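# Put the red apple into the tote

## Task

Locate the tote, which is somewhere in the room, and set the red apple inside it so that no part of the apple sticks out past the tote's rim. The robot must neither fall over nor finish leaning; either of those counts as failure.

## Robot and tools

ROBOT. A Hello Robot Stretch 4, about 1.6 m tall: an omni-wheel base (rim within 0.23 m of its centre), a lift riding a vertical mast, one arm that telescopes forward, a three-axis wrist and a five-finger hand. There is a single arm, so joint targets are named one by one, not given as per-arm lists. A loose object may occasionally get nudged by something outside the robot's control.

FRAMES. Base frame: origin on the floor below the base centre, x ahead, y to the left, z up, in metres. hand_pose is reported in it, for a hand point 0.045 m in front of the palm (its printed value can be somewhat off). The odometry frame is where the base frame stood when the scene began; base_odometry counts wheel turns only, so slipping looks like travel, and its heading (rad, left positive, -3.142 to 3.142) can drift. If turned_by_wheels and turned_by_imu disagree by more than about 0.1 rad over a move, the base likely slipped or bumped something.

move. One action per call. Keys:
- base: one command, each a relative offset from where the base last measured itself, never a pose. translate_m (metres, forward +, -2 to 2), strafe_m (metres, left +, -2 to 2), rotate_rad (radians, counter-clockwise seen from above +, -3.2 to 3.2). Only translate_m and strafe_m may be combined, giving a straight diagonal drive without turning.
- joints: absolute targets by name. lift_m 0 to 1.2 m; arm_m 0 to 0.55 m extension; wrist_yaw_rad -1.134 to 4.276 (0 ahead, + left, 3.14 folded back); wrist_pitch_rad -1.117 to 4.259 (0 level, 1.57 pointing down); wrist_roll_rad -1.117 to 4.259 (0 palm up, 1.57 palm toward robot's right, 3.14 palm down). Finger targets hand_little, hand_ring, hand_middle, hand_index, hand_thumb_bend: +1 straight, -1 curled. hand_thumb_turn: +1 beside the palm, -1 opposed to the fingers. Settings (no motion): hand_force_limit -1 to 1 (closing stops at roughly 0 to 10 N at the fingertip, 15 N for the thumb), hand_speed -0.96 to 1 (full speed from +0.48 up). A target outside its range is clipped and reported; any other out-of-range value gets the call refused, and an unknown key makes it invalid.
- pace: "slow", "default", "fast" or "max"; or speeds, per-joint top speeds for wrist joints, lift_m, arm_m. A raised lift (above 0.2) lowers base speed caps.
- contact_limits: 0 (gentlest) to 1 for arm_m, lift_m, translate_m, strafe_m, rotate_rad, each only alongside its own command; default 0.5. A base limit persists until the next base action. Even at 0 the arm needs a firm shove to stop; for a light press, use 0 and aim 1 to 3 mm past contact.
- end_of_arm: "enable_torque" alone, to revive wrist motors that shut off.
- cameras: list from head_camera, head_left_camera, head_right_camera, wrist_camera, all; blocking: true (default) waits until everything rests, false returns within about 0.5 s while motion continues.
A call without an action just reports state and images. Joints omitted from an action may keep pushing toward old targets.

wait(seconds 0 to 10, cameras): lets time pass; returns early once earlier moves have settled. stop(cameras): brakes every running motion; also re-brakes slack wheels. zoom_image(camera, region [x0,y0,x1,y1] pixels, at most 504 each way) enlarges part of the latest image. show_instructions shows the reference page. finished_scene ends the scene for good; the apple must stay in the tote without help.

RESULTS. "move" reads done, or the worst status. Statuses: moving, done, off_target, contact_stop (that motion went slack), time_out (after 14 s), limit_stop_at_own_body, limit_stop_at_tilt (lean over 6 degrees; lift, arm, wheels go slack), torque_fault (a wrist motor is limp until enable_torque). After a refused call, or an uncommanded stop, the remaining move/wait/finished_scene calls in that reply are skipped. on_its_own lists what the robot did by itself. lidar_m: 12 distances from base centre, 30-degree sectors starting straight ahead and going counter-clockwise (4th left, 7th behind, 10th right); "-" means nothing seen or closer than 0.25 m. wrist_depth_mm: 7x7 grid of depths, 100 to 2000 mm. base_tilt in degrees. motor_effort in percent with peak in brackets; servo_current in mA for the wrist. hand_stopped_by gives six words (little, ring, middle, index, thumb_bend, thumb_turn): moving, target, force, stalled, fault. The *_load_n values are fingertip forces in N, positive pushing open; a lost grip shows as loads falling near 0.

HAND. With the thumb fully opposed, fingers and thumb can enclose objects about 35 to 65 mm thick. A finger motor moves only when its target changes by 0.002 or more; it halts at the target or when load reaches hand_force_limit, then locks. To grip gently, close with hand_speed at -0.94 or below. To squeeze more, raise the limit and send a more closed target; to release, send a more open one. Scene start: force limit 0, hand_speed -0.8 (slow). The wrist camera sits behind the palm and can hit things.

CAMERAS. head_camera at the mast top looks ahead and down (turn the base to look around); the two head fisheyes look lower and show the base and arm; wrist_camera looks along the palm, upside down when the palm faces down.

AVOID. Self-collision when the hand is over the base with a low lift (below about 0.25, 0.45 pointing down), or with tilted-up and rolled or right-turned wrists. Driving or turning fast with arm_m over 0.2 and a load risks tipping. Do not drop the apple from height, hit furniture hard, push hard with the hand, or strain the fingers.

Each tool is called by a JSON object that holds its "method" and its "body".

Reference images:

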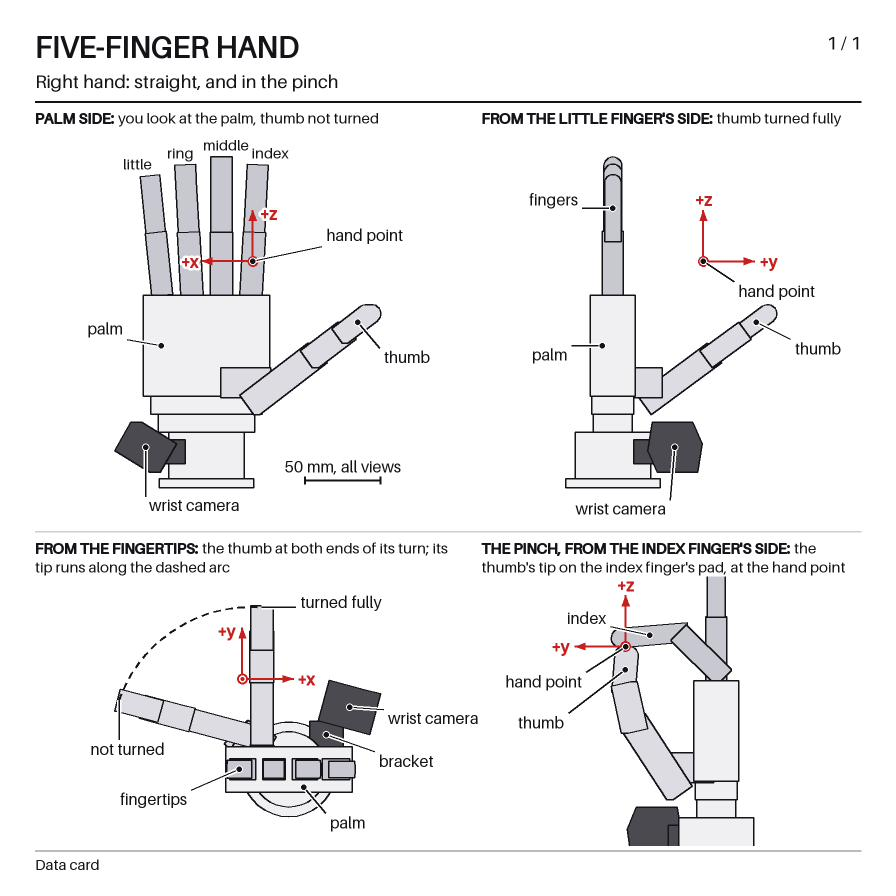

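## Session

{"method": "move", "body": {}}

Scene clock: 0.00 s.
base_odometry: x=+0.000 y=+0.000 heading=+0.000
turned_by_wheels: +0.000
turned_by_imu: +0.000
base_tilt: forward=-0.4 right=-1.0
lidar_m: 1.15 2.24 1.01 0.75 0.73 0.78 0.72 0.68 0.74 1.07 2.33 0.87
base_status: not commanded
joint_positions: lift_m=+0.153 arm_m=+0.002 wrist_yaw_rad=+3.096 wrist_pitch_rad=+0.002 wrist_roll_rad=+0.000 hand_little=+1.000 hand_ring=+1.000 hand_middle=+1.000 hand_index=+1.000 hand_thumb_turn=+1.000 hand_thumb_bend=+1.000 hand_force_limit=+0.000 hand_speed=-0.800
joint_status: not commanded
measured_speeds: all 0
hand_stopped_by: target,target,target,target,target,target
little_load_n: 0.0
ring_load_n: 0.0
middle_load_n: 0.0
index_load_n: 0.0
thumb_bend_load_n: 0.0
thumb_turn_load_n: 0.0
motor_effort: lift_m=+22 arm_m=+4 wheel_0=+0 wheel_1=-1 wheel_2=+1
servo_current: wrist_yaw_rad=52 wrist_pitch_rad=39 wrist_roll_rad=46
hand_pose: x=-0.0429 y=+0.1282 z=+0.3911 quat_wxyz=(-0.488, -0.489, +0.512, +0.511) (m; base frame)
wrist_depth_mm: - - - - 960 - - / - - - - - - - / 107 - - - - - - / - - - - - - - / - - 1229 - - - - / 1160 1255 1229 187 - - - / 891 976 109 108 - - -
pictures: head_camera, head_left_camera, head_right_camera, wrist_camera

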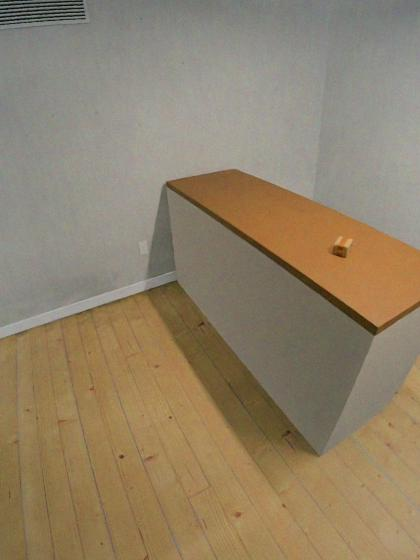

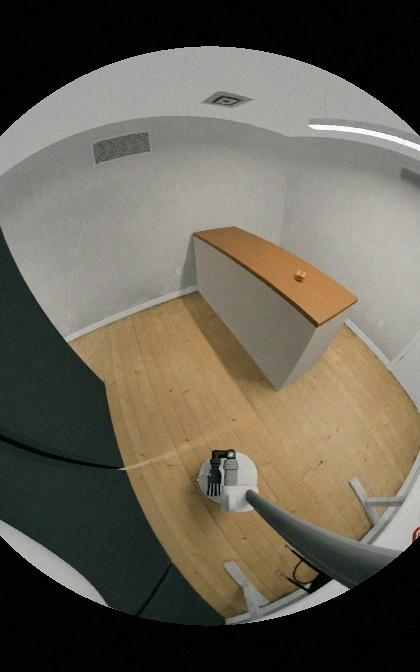

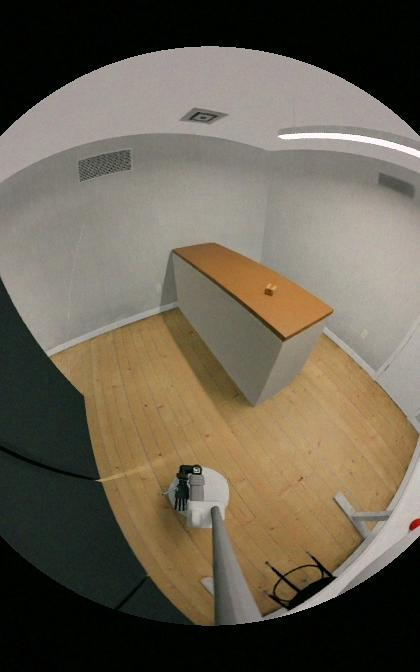

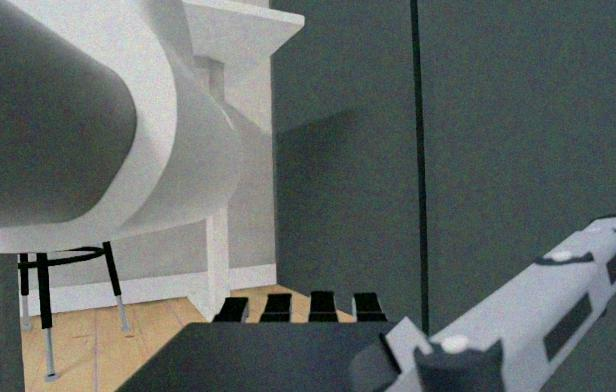

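{"method": "move", "body": {"base": {"rotate_rad": -1.7}, "cameras": ["head_camera","head_left_camera","head_right_camera"]}}

Scene clock: 4.60 s.
move: done
base_odometry: x=+0.000 y=+0.000 heading=-1.700
turned_by_wheels: -1.700
turned_by_imu: -1.671
base_tilt: forward=-0.4 right=-1.0
lidar_m: 0.92 2.33 0.87 1.00 2.22 1.13 0.78 0.71 0.73 0.73 0.66 0.70
base_status: done
joint_positions: lift_m=+0.153 arm_m=+0.002 wrist_yaw_rad=+3.096 wrist_pitch_rad=+0.002 wrist_roll_rad=+0.000 hand_little=+1.000 hand_ring=+1.000 hand_middle=+1.000 hand_index=+1.000 hand_thumb_turn=+1.000 hand_thumb_bend=+1.000 hand_force_limit=+0.000 hand_speed=-0.800
joint_status: not commanded
measured_speeds: all 0
hand_stopped_by: target,target,target,target,target,target
little_load_n: 0.0
ring_load_n: 0.0
middle_load_n: 0.0
index_load_n: 0.0
thumb_bend_load_n: 0.0
thumb_turn_load_n: 0.0
motor_effort: lift_m=+22(22) arm_m=+4(4) wheel_0=+2(7) wheel_1=+2(11) wheel_2=+1(8)
servo_current: wrist_yaw_rad=52(59) wrist_pitch_rad=46(52) wrist_roll_rad=33(46)
hand_pose: x=-0.0429 y=+0.1282 z=+0.3911 quat_wxyz=(-0.488, -0.489, +0.512, +0.511) (m; base frame)
wrist_depth_mm: - - - - - - - / - - - - - - - / - - - - - - - / - - - - - - - / - - 931 - - - - / - - 917 186 208 1464 - / - - 109 108 - - -
pictures: head_camera, head_left_camera, head_right_camera

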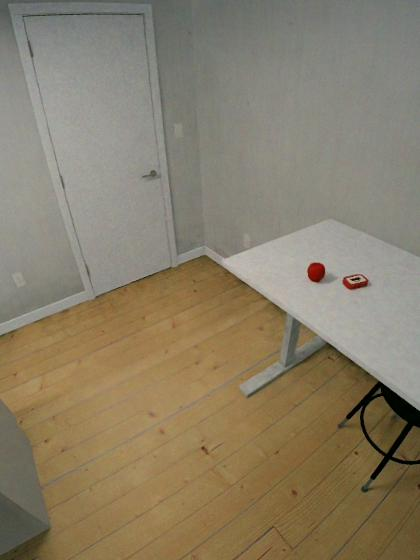

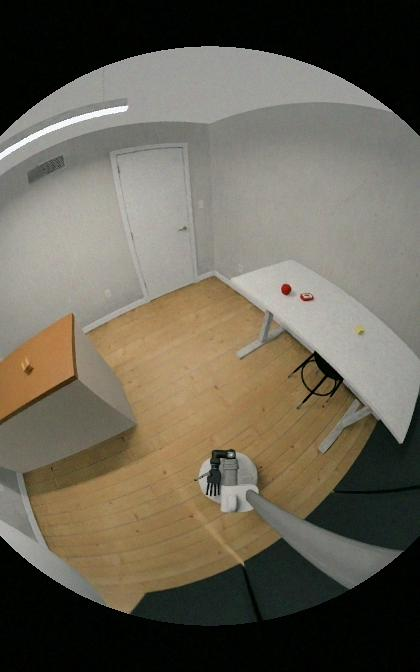

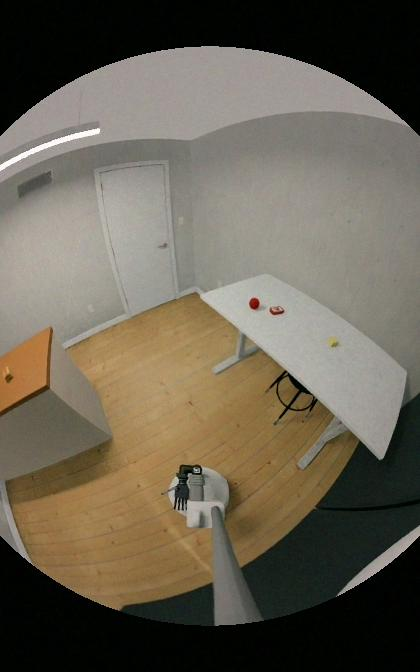

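{"method": "zoom_image", "body": {"camera": "head_camera", "region": [200, 200, 420, 400]}}

{"method": "move", "body": {"base": {"rotate_rad": -1.6}, "cameras": ["head_camera","head_left_camera","head_right_camera"]}}

Scaled by 2.291 from the camera's 420x560 image, which has a finer 1200x1600 frame.

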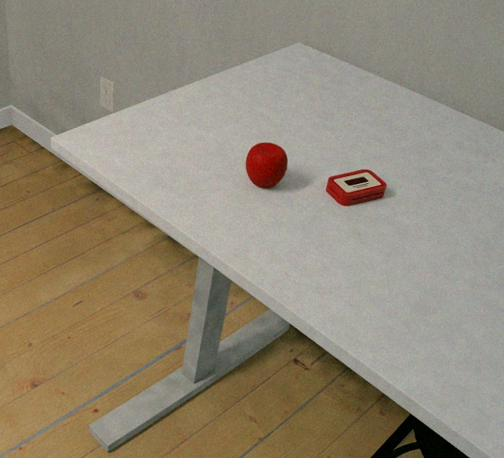

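Scene clock: 10.27 s.
move: done
base_odometry: x=+0.000 y=+0.000 heading=+2.984
turned_by_wheels: -1.599
turned_by_imu: -1.572
base_tilt: forward=-0.5 right=-1.0
lidar_m: 0.74 0.67 0.69 0.91 2.32 0.87 1.01 2.22 1.20 0.78 0.71 0.72
base_status: done
joint_positions: lift_m=+0.153 arm_m=+0.002 wrist_yaw_rad=+3.096 wrist_pitch_rad=+0.002 wrist_roll_rad=+0.000 hand_little=+1.000 hand_ring=+1.000 hand_middle=+1.000 hand_index=+1.000 hand_thumb_turn=+1.000 hand_thumb_bend=+1.000 hand_force_limit=+0.000 hand_speed=-0.800
joint_status: not commanded
measured_speeds: all 0
hand_stopped_by: target,target,target,target,target,target
little_load_n: 0.0
ring_load_n: 0.0
middle_load_n: 0.0
index_load_n: 0.0
thumb_bend_load_n: 0.0
thumb_turn_load_n: 0.0
motor_effort: lift_m=+22(22) arm_m=+2(4) wheel_0=+2(8) wheel_1=+2(12) wheel_2=+2(9)
servo_current: wrist_yaw_rad=46(59) wrist_pitch_rad=39(52) wrist_roll_rad=33(46)
hand_pose: x=-0.0428 y=+0.1282 z=+0.3911 quat_wxyz=(-0.488, -0.489, +0.512, +0.511) (m; base frame)
wrist_depth_mm: - - - - 976 1160 - / - - 1576 1255 976 1138 - / - - 1464 1255 976 1098 - / - - 1499 1229 946 1118 - / - - 1756 1255 976 1098 - / 1430 1397 1537 208 917 1025 - / 991 991 109 108 - - -
pictures: head_camera, head_left_camera, head_right_camera

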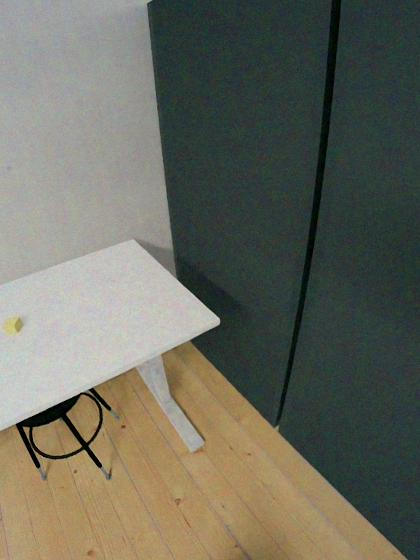

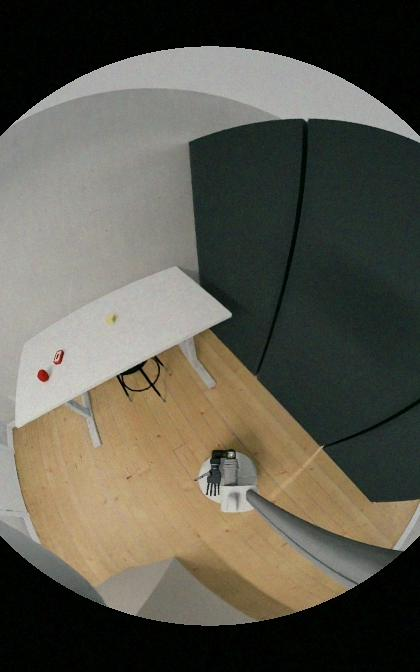

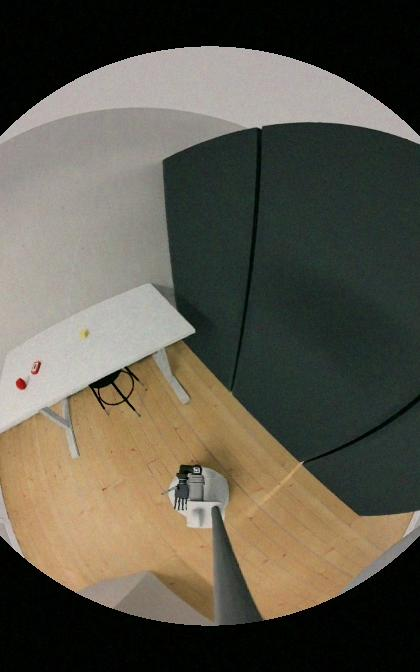

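{"method": "move", "body": {"base": {"rotate_rad": -1.7}, "cameras": ["head_camera","head_left_camera","head_right_camera"]}}

Scene clock: 21.97 s.
move: done
base_odometry: x=+0.000 y=+0.000 heading=+1.284
turned_by_wheels: -1.700
turned_by_imu: -1.671
base_tilt: forward=-0.5 right=-0.9
lidar_m: 0.83 0.71 0.73 0.79 0.65 0.69 0.86 2.33 0.88 0.91 1.68 1.40
base_status: done
joint_positions: lift_m=+0.153 arm_m=+0.002 wrist_yaw_rad=+3.096 wrist_pitch_rad=+0.002 wrist_roll_rad=+0.000 hand_little=+1.000 hand_ring=+1.000 hand_middle=+1.000 hand_index=+1.000 hand_thumb_turn=+1.000 hand_thumb_bend=+1.000 hand_force_limit=+0.000 hand_speed=-0.800
joint_status: not commanded
measured_speeds: all 0
hand_stopped_by: target,target,target,target,target,target
little_load_n: 0.0
ring_load_n: 0.0
middle_load_n: 0.0
index_load_n: 0.0
thumb_bend_load_n: 0.0
thumb_turn_load_n: 0.0
motor_effort: lift_m=+22(22) arm_m=-3(3) wheel_0=+1(8) wheel_1=+1(11) wheel_2=+1(9)
servo_current: wrist_yaw_rad=46(59) wrist_pitch_rad=39(52) wrist_roll_rad=26(39)
hand_pose: x=-0.0428 y=+0.1282 z=+0.3911 quat_wxyz=(-0.488, -0.489, +0.512, +0.511) (m; base frame)
wrist_depth_mm: - - - - - - - / - - - - - - - / - - - - - - - / - - - - - - - / - - - - - - - / 1430 1397 1537 208 1281 - - / 976 1008 109 108 - - -
pictures: head_camera, head_left_camera, head_right_camera

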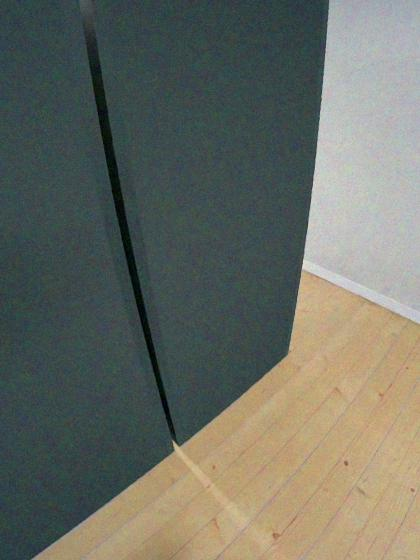

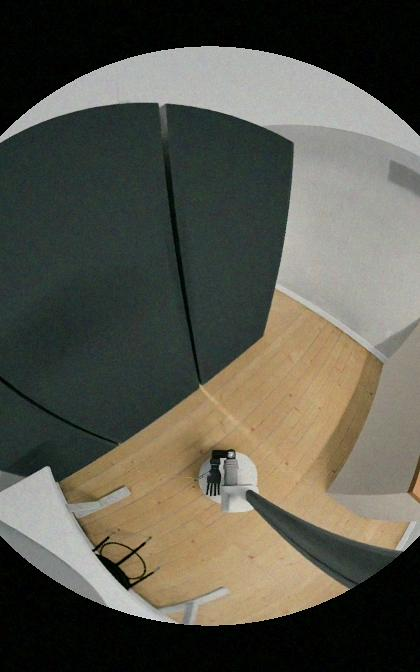

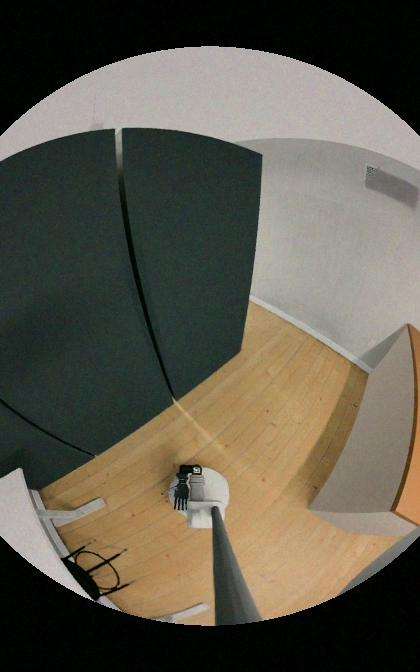

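{"method": "move", "body": {"base": {"rotate_rad": 2.31}, "joints": {"lift_m": 0.8}, "pace": "fast", "cameras": ["head_camera","head_left_camera","head_right_camera"]}}

Scene clock: 94.33 s.
move: done
base_odometry: x=+0.000 y=+0.000 heading=-2.689
turned_by_wheels: +2.310
turned_by_imu: +2.275
base_tilt: forward=-0.4 right=-1.0
lidar_m: 0.66 0.71 1.00 2.33 0.85 1.09 2.23 1.12 0.77 0.70 0.74 0.72
base_status: done
joint_positions: lift_m=+0.800 arm_m=+0.002 wrist_yaw_rad=+3.096 wrist_pitch_rad=+0.002 wrist_roll_rad=+0.000 hand_little=+1.000 hand_ring=+1.000 hand_middle=+1.000 hand_index=+1.000 hand_thumb_turn=+1.000 hand_thumb_bend=+1.000 hand_force_limit=+0.000 hand_speed=-0.800
joint_status: all done
measured_speeds: all 0
hand_stopped_by: target,target,target,target,target,target
little_load_n: 0.0
ring_load_n: 0.0
middle_load_n: 0.0
index_load_n: 0.0
thumb_bend_load_n: 0.0
thumb_turn_load_n: 0.0
motor_effort: lift_m=+26(32) arm_m=-3(4) wheel_0=-1(8) wheel_1=+0(13) wheel_2=+1(11)
servo_current: wrist_yaw_rad=46(59) wrist_pitch_rad=46(52) wrist_roll_rad=26(46)
hand_pose: x=-0.0428 y=+0.1282 z=+1.0375 quat_wxyz=(-0.488, -0.489, +0.512, +0.511) (m; base frame)
wrist_depth_mm: - - - - - - - / - - - - - - - / 108 - - - - - - / - - - - - - - / - - - - - 1336 1042 / - - - 209 1863 1576 - / - - 109 108 - - -
pictures: head_camera, head_left_camera, head_right_camera

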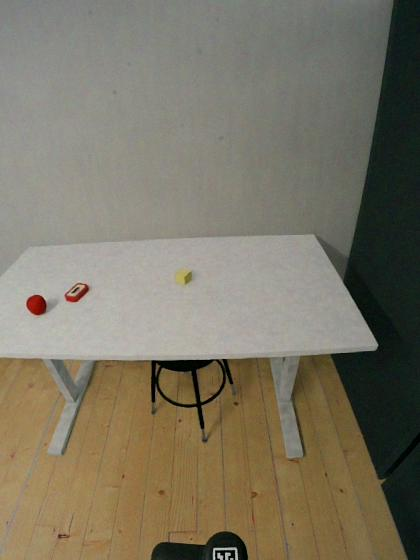

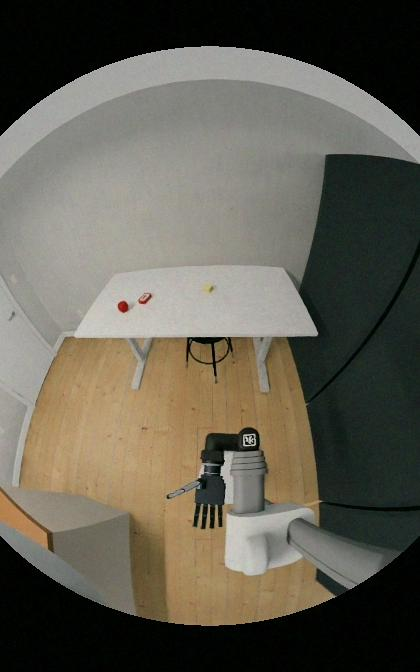

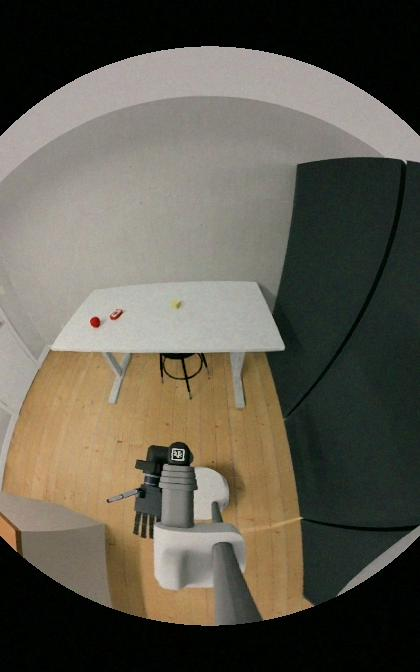

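{"method": "move", "body": {"base": {"strafe_m": 0.66}, "joints": {"wrist_yaw_rad": 0, "wrist_pitch_rad": 0.25, "wrist_roll_rad": 1.57, "hand_thumb_turn": -1}, "cameras": ["all"]}}

Scene clock: 147.33 s.
move: done
base_odometry: x=+0.289 y=-0.593 heading=-2.689
turned_by_wheels: +0.000
turned_by_imu: +0.004
base_tilt: forward=-0.4 right=-1.0
lidar_m: 0.66 0.71 1.73 1.68 0.57 0.43 0.42 2.29 1.46 1.36 1.01 0.72
base_status: done
joint_positions: lift_m=+0.800 arm_m=+0.002 wrist_yaw_rad=+0.002 wrist_pitch_rad=+0.249 wrist_roll_rad=+1.568 hand_little=+1.000 hand_ring=+1.000 hand_middle=+1.000 hand_index=+1.000 hand_thumb_turn=-1.000 hand_thumb_bend=+1.000 hand_force_limit=+0.000 hand_speed=-0.800
joint_status: all done
measured_speeds: all 0
hand_stopped_by: target,target,target,target,target,target
little_load_n: 0.0
ring_load_n: 0.0
middle_load_n: 0.0
index_load_n: -0.5
thumb_bend_load_n: 0.0
thumb_turn_load_n: 0.0
motor_effort: lift_m=+25(26) arm_m=-3(4) wheel_0=+0(10) wheel_1=+0(12) wheel_2=+0(2)
servo_current: wrist_yaw_rad=46(124) wrist_pitch_rad=46(72) wrist_roll_rad=33(91)
hand_pose: x=+0.3805 y=-0.1473 z=+0.8936 quat_wxyz=(+0.000, +0.790, +0.002, +0.614) (m; base frame)
wrist_depth_mm: - - - 496 788 1397 1042 / - - - 496 107 1336 1042 / - - - 500 - 1281 1060 / - - - 496 - 1336 1078 / - - - 492 - 1255 1078 / - - - 187 - - 1042 / - - 109 109 - - 1078
pictures: head_camera, head_left_camera, head_right_camera, wrist_camera

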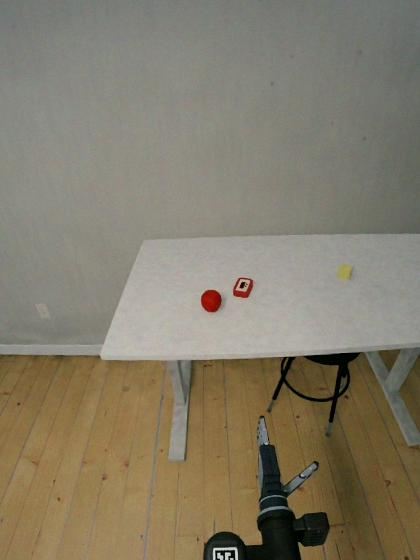

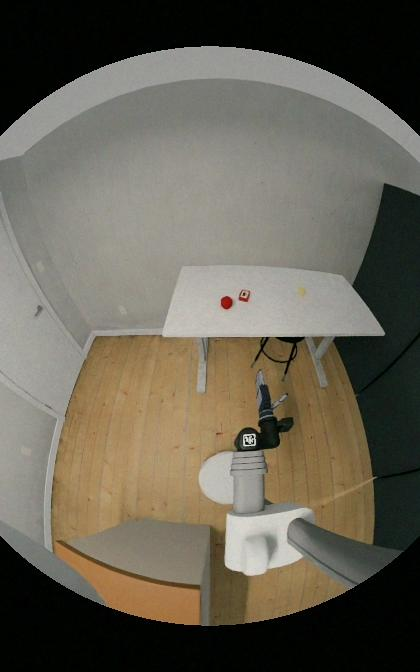

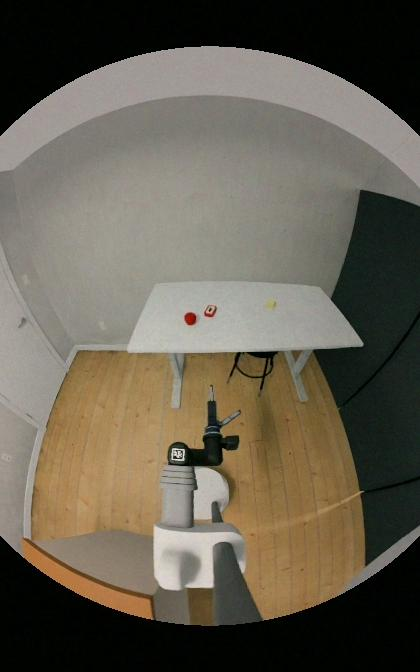

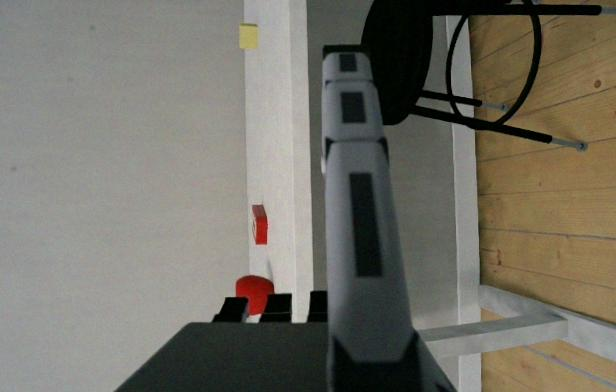

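{"method": "move", "body": {"base": {"strafe_m": 0.143, "translate_m": 0.08}, "joints": {"lift_m": 0.86, "arm_m": 0.2}, "cameras": ["all"]}}

Scene clock: 180.37 s.
move: done
base_odometry: x=+0.279 y=-0.757 heading=-2.689
turned_by_wheels: +0.000
turned_by_imu: +0.002
base_tilt: forward=-0.4 right=-0.9
lidar_m: 0.60 0.62 1.57 1.54 0.71 0.51 0.48 2.40 1.60 1.49 0.89 0.64
base_status: done
joint_positions: lift_m=+0.860 arm_m=+0.200 wrist_yaw_rad=+0.001 wrist_pitch_rad=+0.249 wrist_roll_rad=+1.568 hand_little=+1.000 hand_ring=+1.000 hand_middle=+1.000 hand_index=+1.000 hand_thumb_turn=-1.000 hand_thumb_bend=+1.000 hand_force_limit=+0.000 hand_speed=-0.800
joint_status: all done
measured_speeds: all 0
hand_stopped_by: target,target,target,target,target,target
little_load_n: 0.0
ring_load_n: 0.0
middle_load_n: 0.0
index_load_n: 0.0
thumb_bend_load_n: 0.0
thumb_turn_load_n: 0.0
motor_effort: lift_m=+26(29) arm_m=+4(9) wheel_0=-1(8) wheel_1=+0(12) wheel_2=-1(8)
servo_current: wrist_yaw_rad=46(59) wrist_pitch_rad=33(52) wrist_roll_rad=26(52)
hand_pose: x=+0.5780 y=-0.1474 z=+0.9535 quat_wxyz=(+0.000, +0.790, +0.002, +0.614) (m; base frame)
wrist_depth_mm: - - - 554 324 241 1098 / - - - 559 271 242 1098 / - - - 554 - 240 1138 / - - - 439 - 240 1098 / - - - 585 - 238 1118 / - - - 187 - - - / - - 109 109 - - 1098
pictures: head_camera, head_left_camera, head_right_camera, wrist_camera

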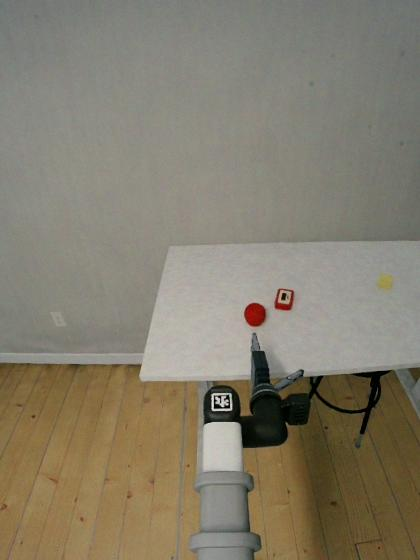

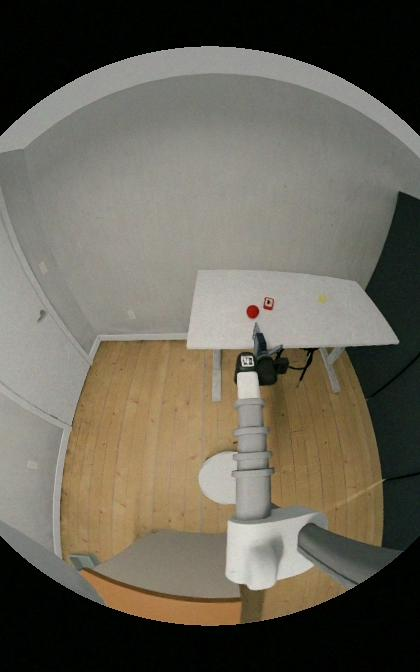

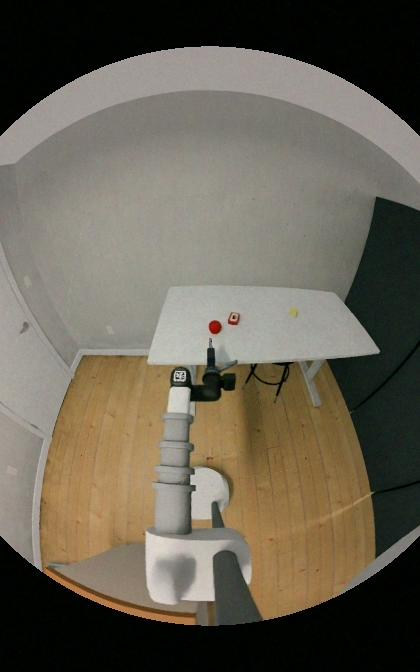

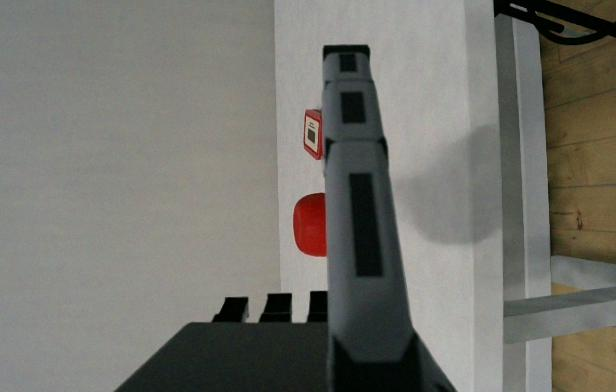

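{"method": "move", "body": {"base": {"strafe_m": 0.026}, "joints": {"lift_m": 0.80}, "pace": "slow", "cameras": ["all"]}}

{"method": "zoom_image", "body": {"camera": "head_camera", "region": [180, 260, 340, 440]}}

Scene clock: 231.80 s.
move: done
base_odometry: x=+0.291 y=-0.780 heading=-2.689
turned_by_wheels: +0.000
turned_by_imu: +0.001
base_tilt: forward=-0.4 right=-0.9
lidar_m: 0.59 0.64 1.58 1.50 0.72 0.50 0.47 2.42 1.63 1.55 0.88 0.64
base_status: done
joint_positions: lift_m=+0.800 arm_m=+0.200 wrist_yaw_rad=+0.001 wrist_pitch_rad=+0.249 wrist_roll_rad=+1.568 hand_little=+1.000 hand_ring=+1.000 hand_middle=+1.000 hand_index=+1.000 hand_thumb_turn=-1.000 hand_thumb_bend=+1.000 hand_force_limit=+0.000 hand_speed=-0.800
joint_status: all done
measured_speeds: all 0
hand_stopped_by: target,target,target,target,target,target
little_load_n: 0.0
ring_load_n: 0.0
middle_load_n: 0.0
index_load_n: 0.0
thumb_bend_load_n: 0.0
thumb_turn_load_n: 0.0
motor_effort: lift_m=+16(25) arm_m=+4(5) wheel_0=-2(8) wheel_1=+3(7) wheel_2=+0(2)
servo_current: wrist_yaw_rad=46(59) wrist_pitch_rad=26(52) wrist_roll_rad=20(39)
hand_pose: x=+0.5780 y=-0.1474 z=+0.8943 quat_wxyz=(+0.000, +0.790, +0.002, +0.614) (m; base frame)
wrist_depth_mm: - - - 384 226 1182 1008 / - - - 389 108 1138 1042 / - - - 455 - 1160 1078 / - - 384 389 - 1138 1060 / - - - 413 - 1138 1025 / - - - 187 - - - / - - 109 108 - - 1060
pictures: head_camera, head_left_camera, head_right_camera, wrist_camera

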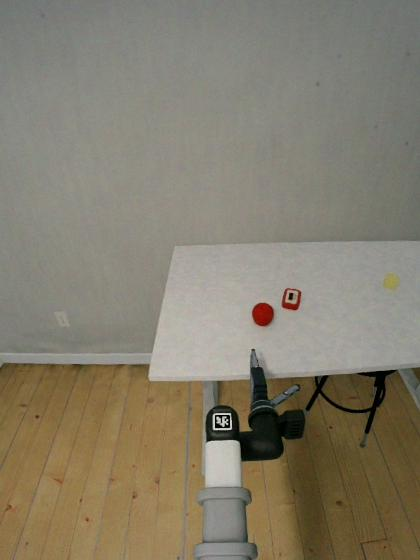

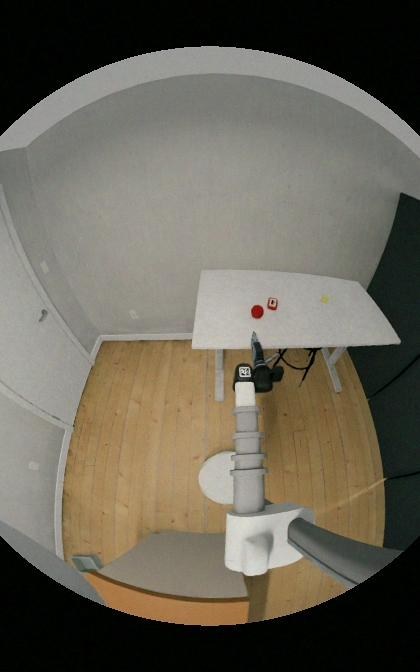

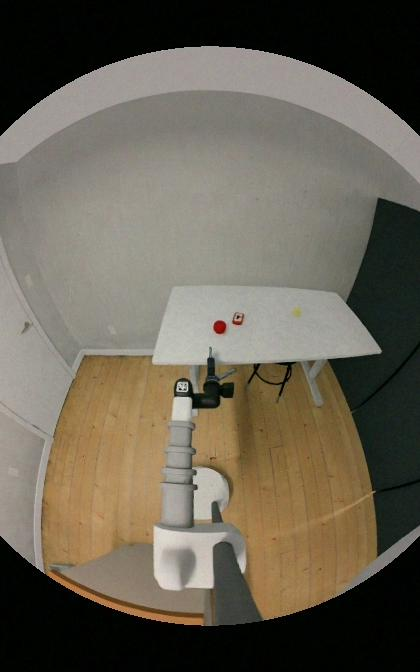

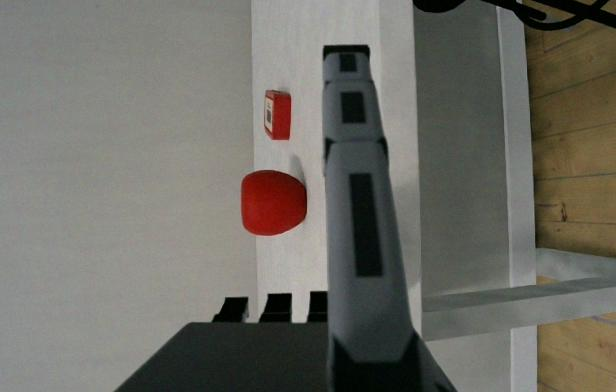

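Scaled by 2.800 from the camera's 420x560 image, which has a finer 1200x1600 frame.

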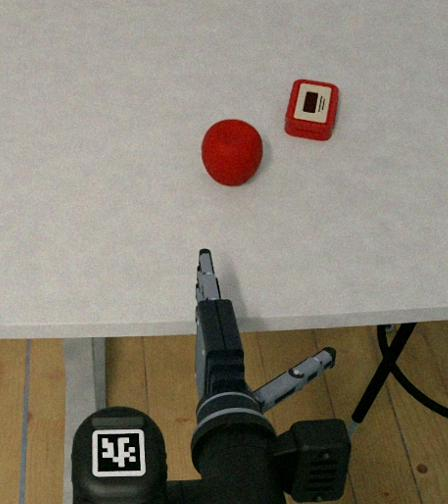

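{"method": "move", "body": {"joints": {"lift_m": 0.797, "arm_m": 0.36}, "speeds": {"arm_m": 0.15}, "contact_limits": {"arm_m": 0.1}, "cameras": ["head_camera","wrist_camera"]}}

{"method": "zoom_image", "body": {"camera": "head_camera", "region": [200, 260, 320, 400]}}

Scene clock: 249.10 s.
move: done
base_odometry: x=+0.291 y=-0.780 heading=-2.689
turned_by_wheels: +0.000
turned_by_imu: +0.001
base_tilt: forward=-0.4 right=-0.9
lidar_m: 0.61 0.64 1.57 1.51 0.75 0.49 0.48 2.40 1.63 1.52 0.85 0.64
base_status: not commanded
joint_positions: lift_m=+0.797 arm_m=+0.360 wrist_yaw_rad=+0.001 wrist_pitch_rad=+0.249 wrist_roll_rad=+1.568 hand_little=+1.000 hand_ring=+1.000 hand_middle=+1.000 hand_index=+1.000 hand_thumb_turn=-1.000 hand_thumb_bend=+1.000 hand_force_limit=+0.000 hand_speed=-0.800
joint_status: all done
measured_speeds: all 0
hand_stopped_by: target,target,target,target,target,target
little_load_n: 0.0
ring_load_n: 0.0
middle_load_n: 0.0
index_load_n: -0.5
thumb_bend_load_n: 0.0
thumb_turn_load_n: 0.0
motor_effort: lift_m=+17(19) arm_m=+5(7) wheel_0=-2(2) wheel_1=+3(4) wheel_2=+0(0)
servo_current: wrist_yaw_rad=46(65) wrist_pitch_rad=33(46) wrist_roll_rad=33(46)
contact_limits: arm_m 0.1
hand_pose: x=+0.7380 y=-0.1474 z=+0.8912 quat_wxyz=(+0.000, +0.790, +0.002, +0.614) (m; base frame)
wrist_depth_mm: - - 820 325 190 135 - / - - - 329 115 136 - / - - - 439 - 130 - / - - - 227 - 131 - / - - - 242 - 131 - / - - - 187 - 125 - / - - 109 108 - 120 -
pictures: head_camera, wrist_camera

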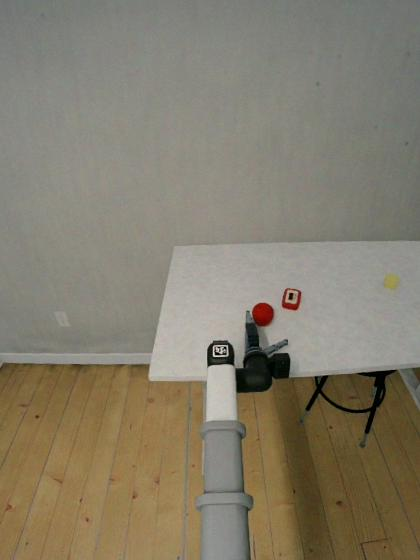

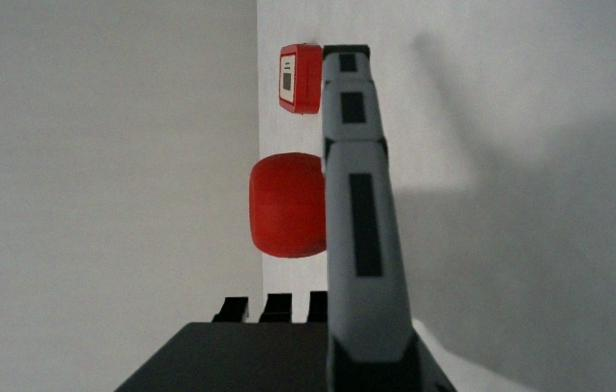

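Scaled by 3.600 from the camera's 420x560 image, which has a finer 1200x1600 frame.

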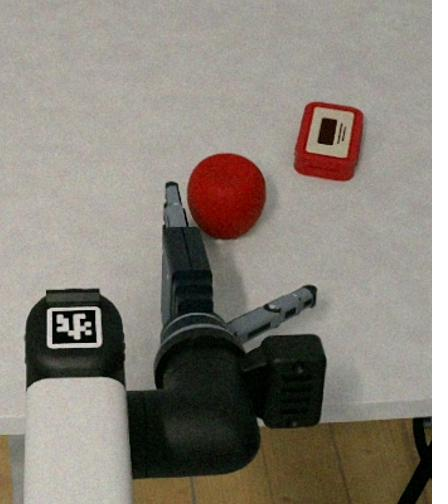

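{"method": "move", "body": {"joints": {"arm_m": 0.44}, "speeds": {"arm_m": 0.06}, "contact_limits": {"arm_m": 0.0}, "cameras": ["head_camera","wrist_camera"]}}

{"method": "zoom_image", "body": {"camera": "head_camera", "region": [200, 260, 320, 400]}}

Scene clock: 270.77 s.
move: done
base_odometry: x=+0.291 y=-0.780 heading=-2.689
turned_by_wheels: +0.000
turned_by_imu: +0.001
base_tilt: forward=-0.4 right=-1.0
lidar_m: 0.60 0.65 1.57 1.49 0.72 0.50 0.49 2.42 1.63 1.54 0.88 0.64
base_status: not commanded
joint_positions: lift_m=+0.797 arm_m=+0.440 wrist_yaw_rad=+0.001 wrist_pitch_rad=+0.249 wrist_roll_rad=+1.568 hand_little=+1.000 hand_ring=+1.000 hand_middle=+1.000 hand_index=+1.000 hand_thumb_turn=-1.000 hand_thumb_bend=+1.000 hand_force_limit=+0.000 hand_speed=-0.800
joint_status: all done
measured_speeds: all 0
hand_stopped_by: target,target,target,target,target,target
little_load_n: 0.0
ring_load_n: 0.0
middle_load_n: 0.0
index_load_n: 0.0
thumb_bend_load_n: 0.0
thumb_turn_load_n: 0.0
motor_effort: lift_m=+17(17) arm_m=+5(9) wheel_0=-1(2) wheel_1=+3(4) wheel_2=+0(0)
servo_current: wrist_yaw_rad=52(59) wrist_pitch_rad=46(46) wrist_roll_rad=33(46)
contact_limits: arm_m 0
hand_pose: x=+0.8180 y=-0.1474 z=+0.8912 quat_wxyz=(+0.000, +0.790, +0.002, +0.614) (m; base frame)
wrist_depth_mm: - - - 279 190 135 - / - - - 329 115 135 - / - - - 177 - 129 - / - - - 150 - 131 - / - - - 153 - 131 - / - - - 187 - 125 - / - - 109 108 - 119 -
pictures: head_camera, wrist_camera

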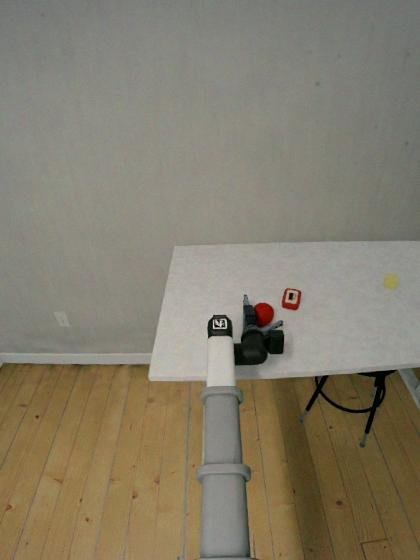

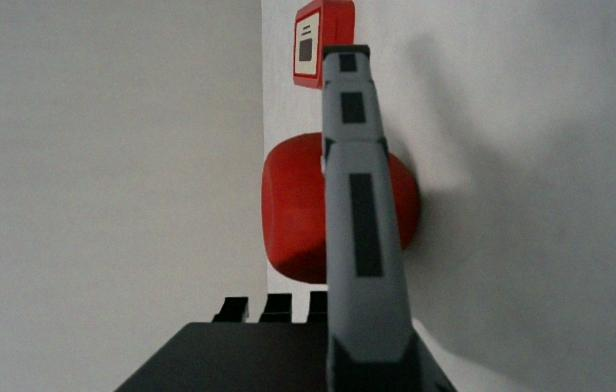

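Scaled by 3.600 from the camera's 420x560 image, which has a finer 1200x1600 frame.

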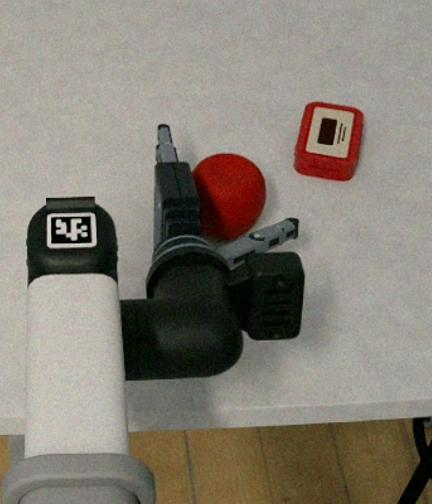

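{"method": "move", "body": {"joints": {"arm_m": 0.462}, "speeds": {"arm_m": 0.05}, "contact_limits": {"arm_m": 0.0}, "cameras": ["head_camera","wrist_camera"]}}

{"method": "zoom_image", "body": {"camera": "head_camera", "region": [200, 260, 320, 400]}}

Scene clock: 277.57 s.
move: done
base_odometry: x=+0.291 y=-0.780 heading=-2.689
turned_by_wheels: +0.000
turned_by_imu: +0.001
base_tilt: forward=-0.5 right=-1.0
lidar_m: 0.61 0.62 1.58 1.52 0.70 0.52 0.45 2.42 1.63 1.53 0.88 0.64
base_status: not commanded
joint_positions: lift_m=+0.797 arm_m=+0.462 wrist_yaw_rad=+0.001 wrist_pitch_rad=+0.249 wrist_roll_rad=+1.568 hand_little=+1.000 hand_ring=+1.000 hand_middle=+1.000 hand_index=+1.000 hand_thumb_turn=-1.000 hand_thumb_bend=+1.000 hand_force_limit=+0.000 hand_speed=-0.800
joint_status: all done
measured_speeds: all 0
hand_stopped_by: target,target,target,target,target,target
little_load_n: -0.5
ring_load_n: 0.0
middle_load_n: 0.0
index_load_n: 0.0
thumb_bend_load_n: 0.0
thumb_turn_load_n: 0.0
motor_effort: lift_m=+17(17) arm_m=+4(8) wheel_0=-1(2) wheel_1=+3(3) wheel_2=+0(0)
servo_current: wrist_yaw_rad=59(59) wrist_pitch_rad=39(46) wrist_roll_rad=20(39)
contact_limits: arm_m 0
hand_pose: x=+0.8400 y=-0.1474 z=+0.8912 quat_wxyz=(+0.000, +0.790, +0.002, +0.614) (m; base frame)
wrist_depth_mm: - - - 278 191 135 - / - - - 377 158 135 - / - - - 147 - 129 - / - - - 128 - 130 - / - - - 133 - 131 - / - - - 173 - 125 - / - - 108 109 - 119 -
pictures: head_camera, wrist_camera

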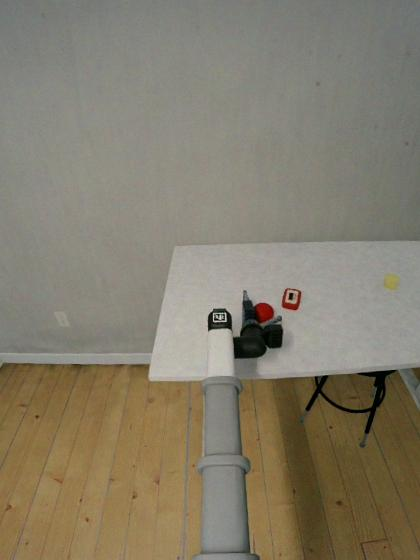

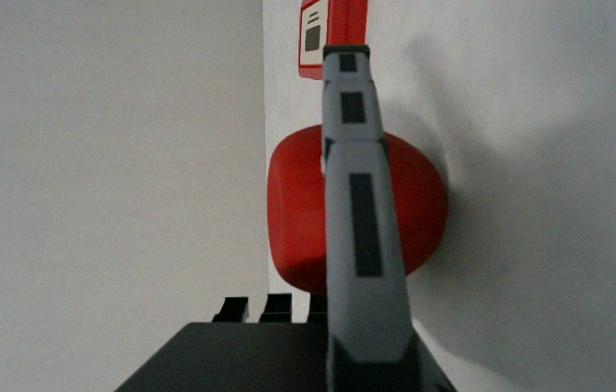

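Scaled by 3.600 from the camera's 420x560 image, which has a finer 1200x1600 frame.

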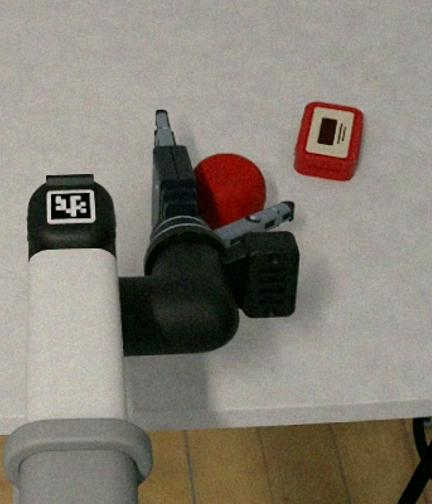

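{"method": "move", "body": {"joints": {"arm_m": 0.47}, "speeds": {"arm_m": 0.05}, "contact_limits": {"arm_m": 0.0}}}

{"method": "move", "body": {"joints": {"hand_speed": -0.93, "hand_force_limit": -0.3, "hand_index": -0.6, "hand_middle": -0.6, "hand_ring": -0.6, "hand_little": -0.6, "hand_thumb_bend": -0.3}, "cameras": ["head_camera","wrist_camera"]}}

Scene clock: 288.93 s.
move: done
base_odometry: x=+0.291 y=-0.780 heading=-2.689
turned_by_wheels: +0.000
turned_by_imu: +0.001
base_tilt: forward=-0.5 right=-1.1
lidar_m: 0.61 0.63 1.56 1.51 0.72 0.51 0.49 2.40 1.63 1.54 0.87 0.63
base_status: not commanded
joint_positions: lift_m=+0.797 arm_m=+0.470 wrist_yaw_rad=+0.001 wrist_pitch_rad=+0.249 wrist_roll_rad=+1.568 hand_little=+1.000 hand_ring=+1.000 hand_middle=+1.000 hand_index=+1.000 hand_thumb_turn=-1.000 hand_thumb_bend=+1.000 hand_force_limit=+0.000 hand_speed=-0.800
joint_status: all done
measured_speeds: all 0
hand_stopped_by: target,target,target,target,target,target
little_load_n: 0.0
ring_load_n: -0.5
middle_load_n: 0.0
index_load_n: 0.0
thumb_bend_load_n: 0.0
thumb_turn_load_n: 0.5
motor_effort: lift_m=+17(17) arm_m=+5(9) wheel_0=-2(2) wheel_1=+3(3) wheel_2=+0(0)
servo_current: wrist_yaw_rad=39(59) wrist_pitch_rad=46(46) wrist_roll_rad=26(46)
contact_limits: arm_m 0
hand_pose: x=+0.8480 y=-0.1474 z=+0.8912 quat_wxyz=(+0.000, +0.790, +0.002, +0.614) (m; base frame)
wrist_depth_mm: - - - 279 190 134 - / - - - 379 159 136 - / - - - 137 - 129 - / - - - 122 - 130 - / - - - 126 - 131 - / - - - 167 - 125 - / - - 109 109 - 120 -
pictures: none

Scene clock: 297.53 s.
move: off_target
base_odometry: x=+0.291 y=-0.780 heading=-2.689
turned_by_wheels: +0.000
turned_by_imu: +0.002
base_tilt: forward=-0.4 right=-1.0
lidar_m: 0.60 0.65 1.56 1.49 0.74 0.50 0.49 2.40 1.61 1.55 0.87 0.63
base_status: not commanded
joint_positions: lift_m=+0.797 arm_m=+0.470 wrist_yaw_rad=+0.001 wrist_pitch_rad=+0.249 wrist_roll_rad=+1.568 hand_little=-0.600 hand_ring=+0.148 hand_middle=+0.332 hand_index=+0.345 hand_thumb_turn=-1.000 hand_thumb_bend=+0.671 hand_force_limit=-0.300 hand_speed=-0.930
joint_status: hand_ring off_target (ended at +0.148, target -0.600); hand_middle off_target (ended at +0.332, target -0.600); hand_index off_target (ended at +0.345, target -0.600); hand_thumb_bend off_target (ended at +0.671, target -0.300); the others done
measured_speeds: all 0
hand_stopped_by: target,force,force,force,force,target
little_load_n: 0.0
ring_load_n: 3.5
middle_load_n: 3.0
index_load_n: 1.0
thumb_bend_load_n: 10.5
thumb_turn_load_n: 2.5
motor_effort: lift_m=+17(17) arm_m=+4(5) wheel_0=-2(2) wheel_1=+3(4) wheel_2=+0(0)
servo_current: wrist_yaw_rad=52(59) wrist_pitch_rad=39(52) wrist_roll_rad=33(46)
contact_limits: arm_m 0
hand_pose: x=+0.8480 y=-0.1474 z=+0.8912 quat_wxyz=(+0.000, +0.790, +0.002, +0.614) (m; base frame)
wrist_depth_mm: - - - 281 191 134 - / - - - 379 193 135 - / - - - 139 140 129 - / - - - 123 128 130 - / - - 150 125 - 131 - / - - 150 151 - 125 - / - - 109 108 - 119 -
pictures: head_camera, wrist_camera

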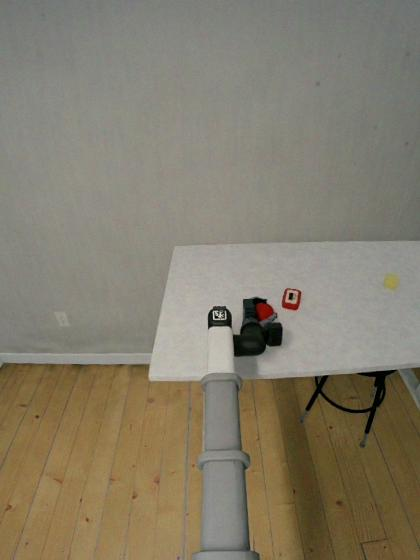

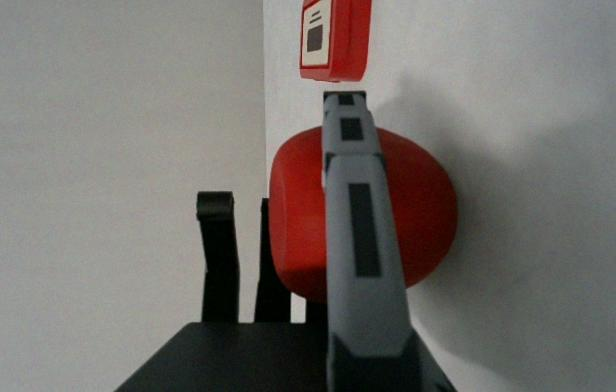

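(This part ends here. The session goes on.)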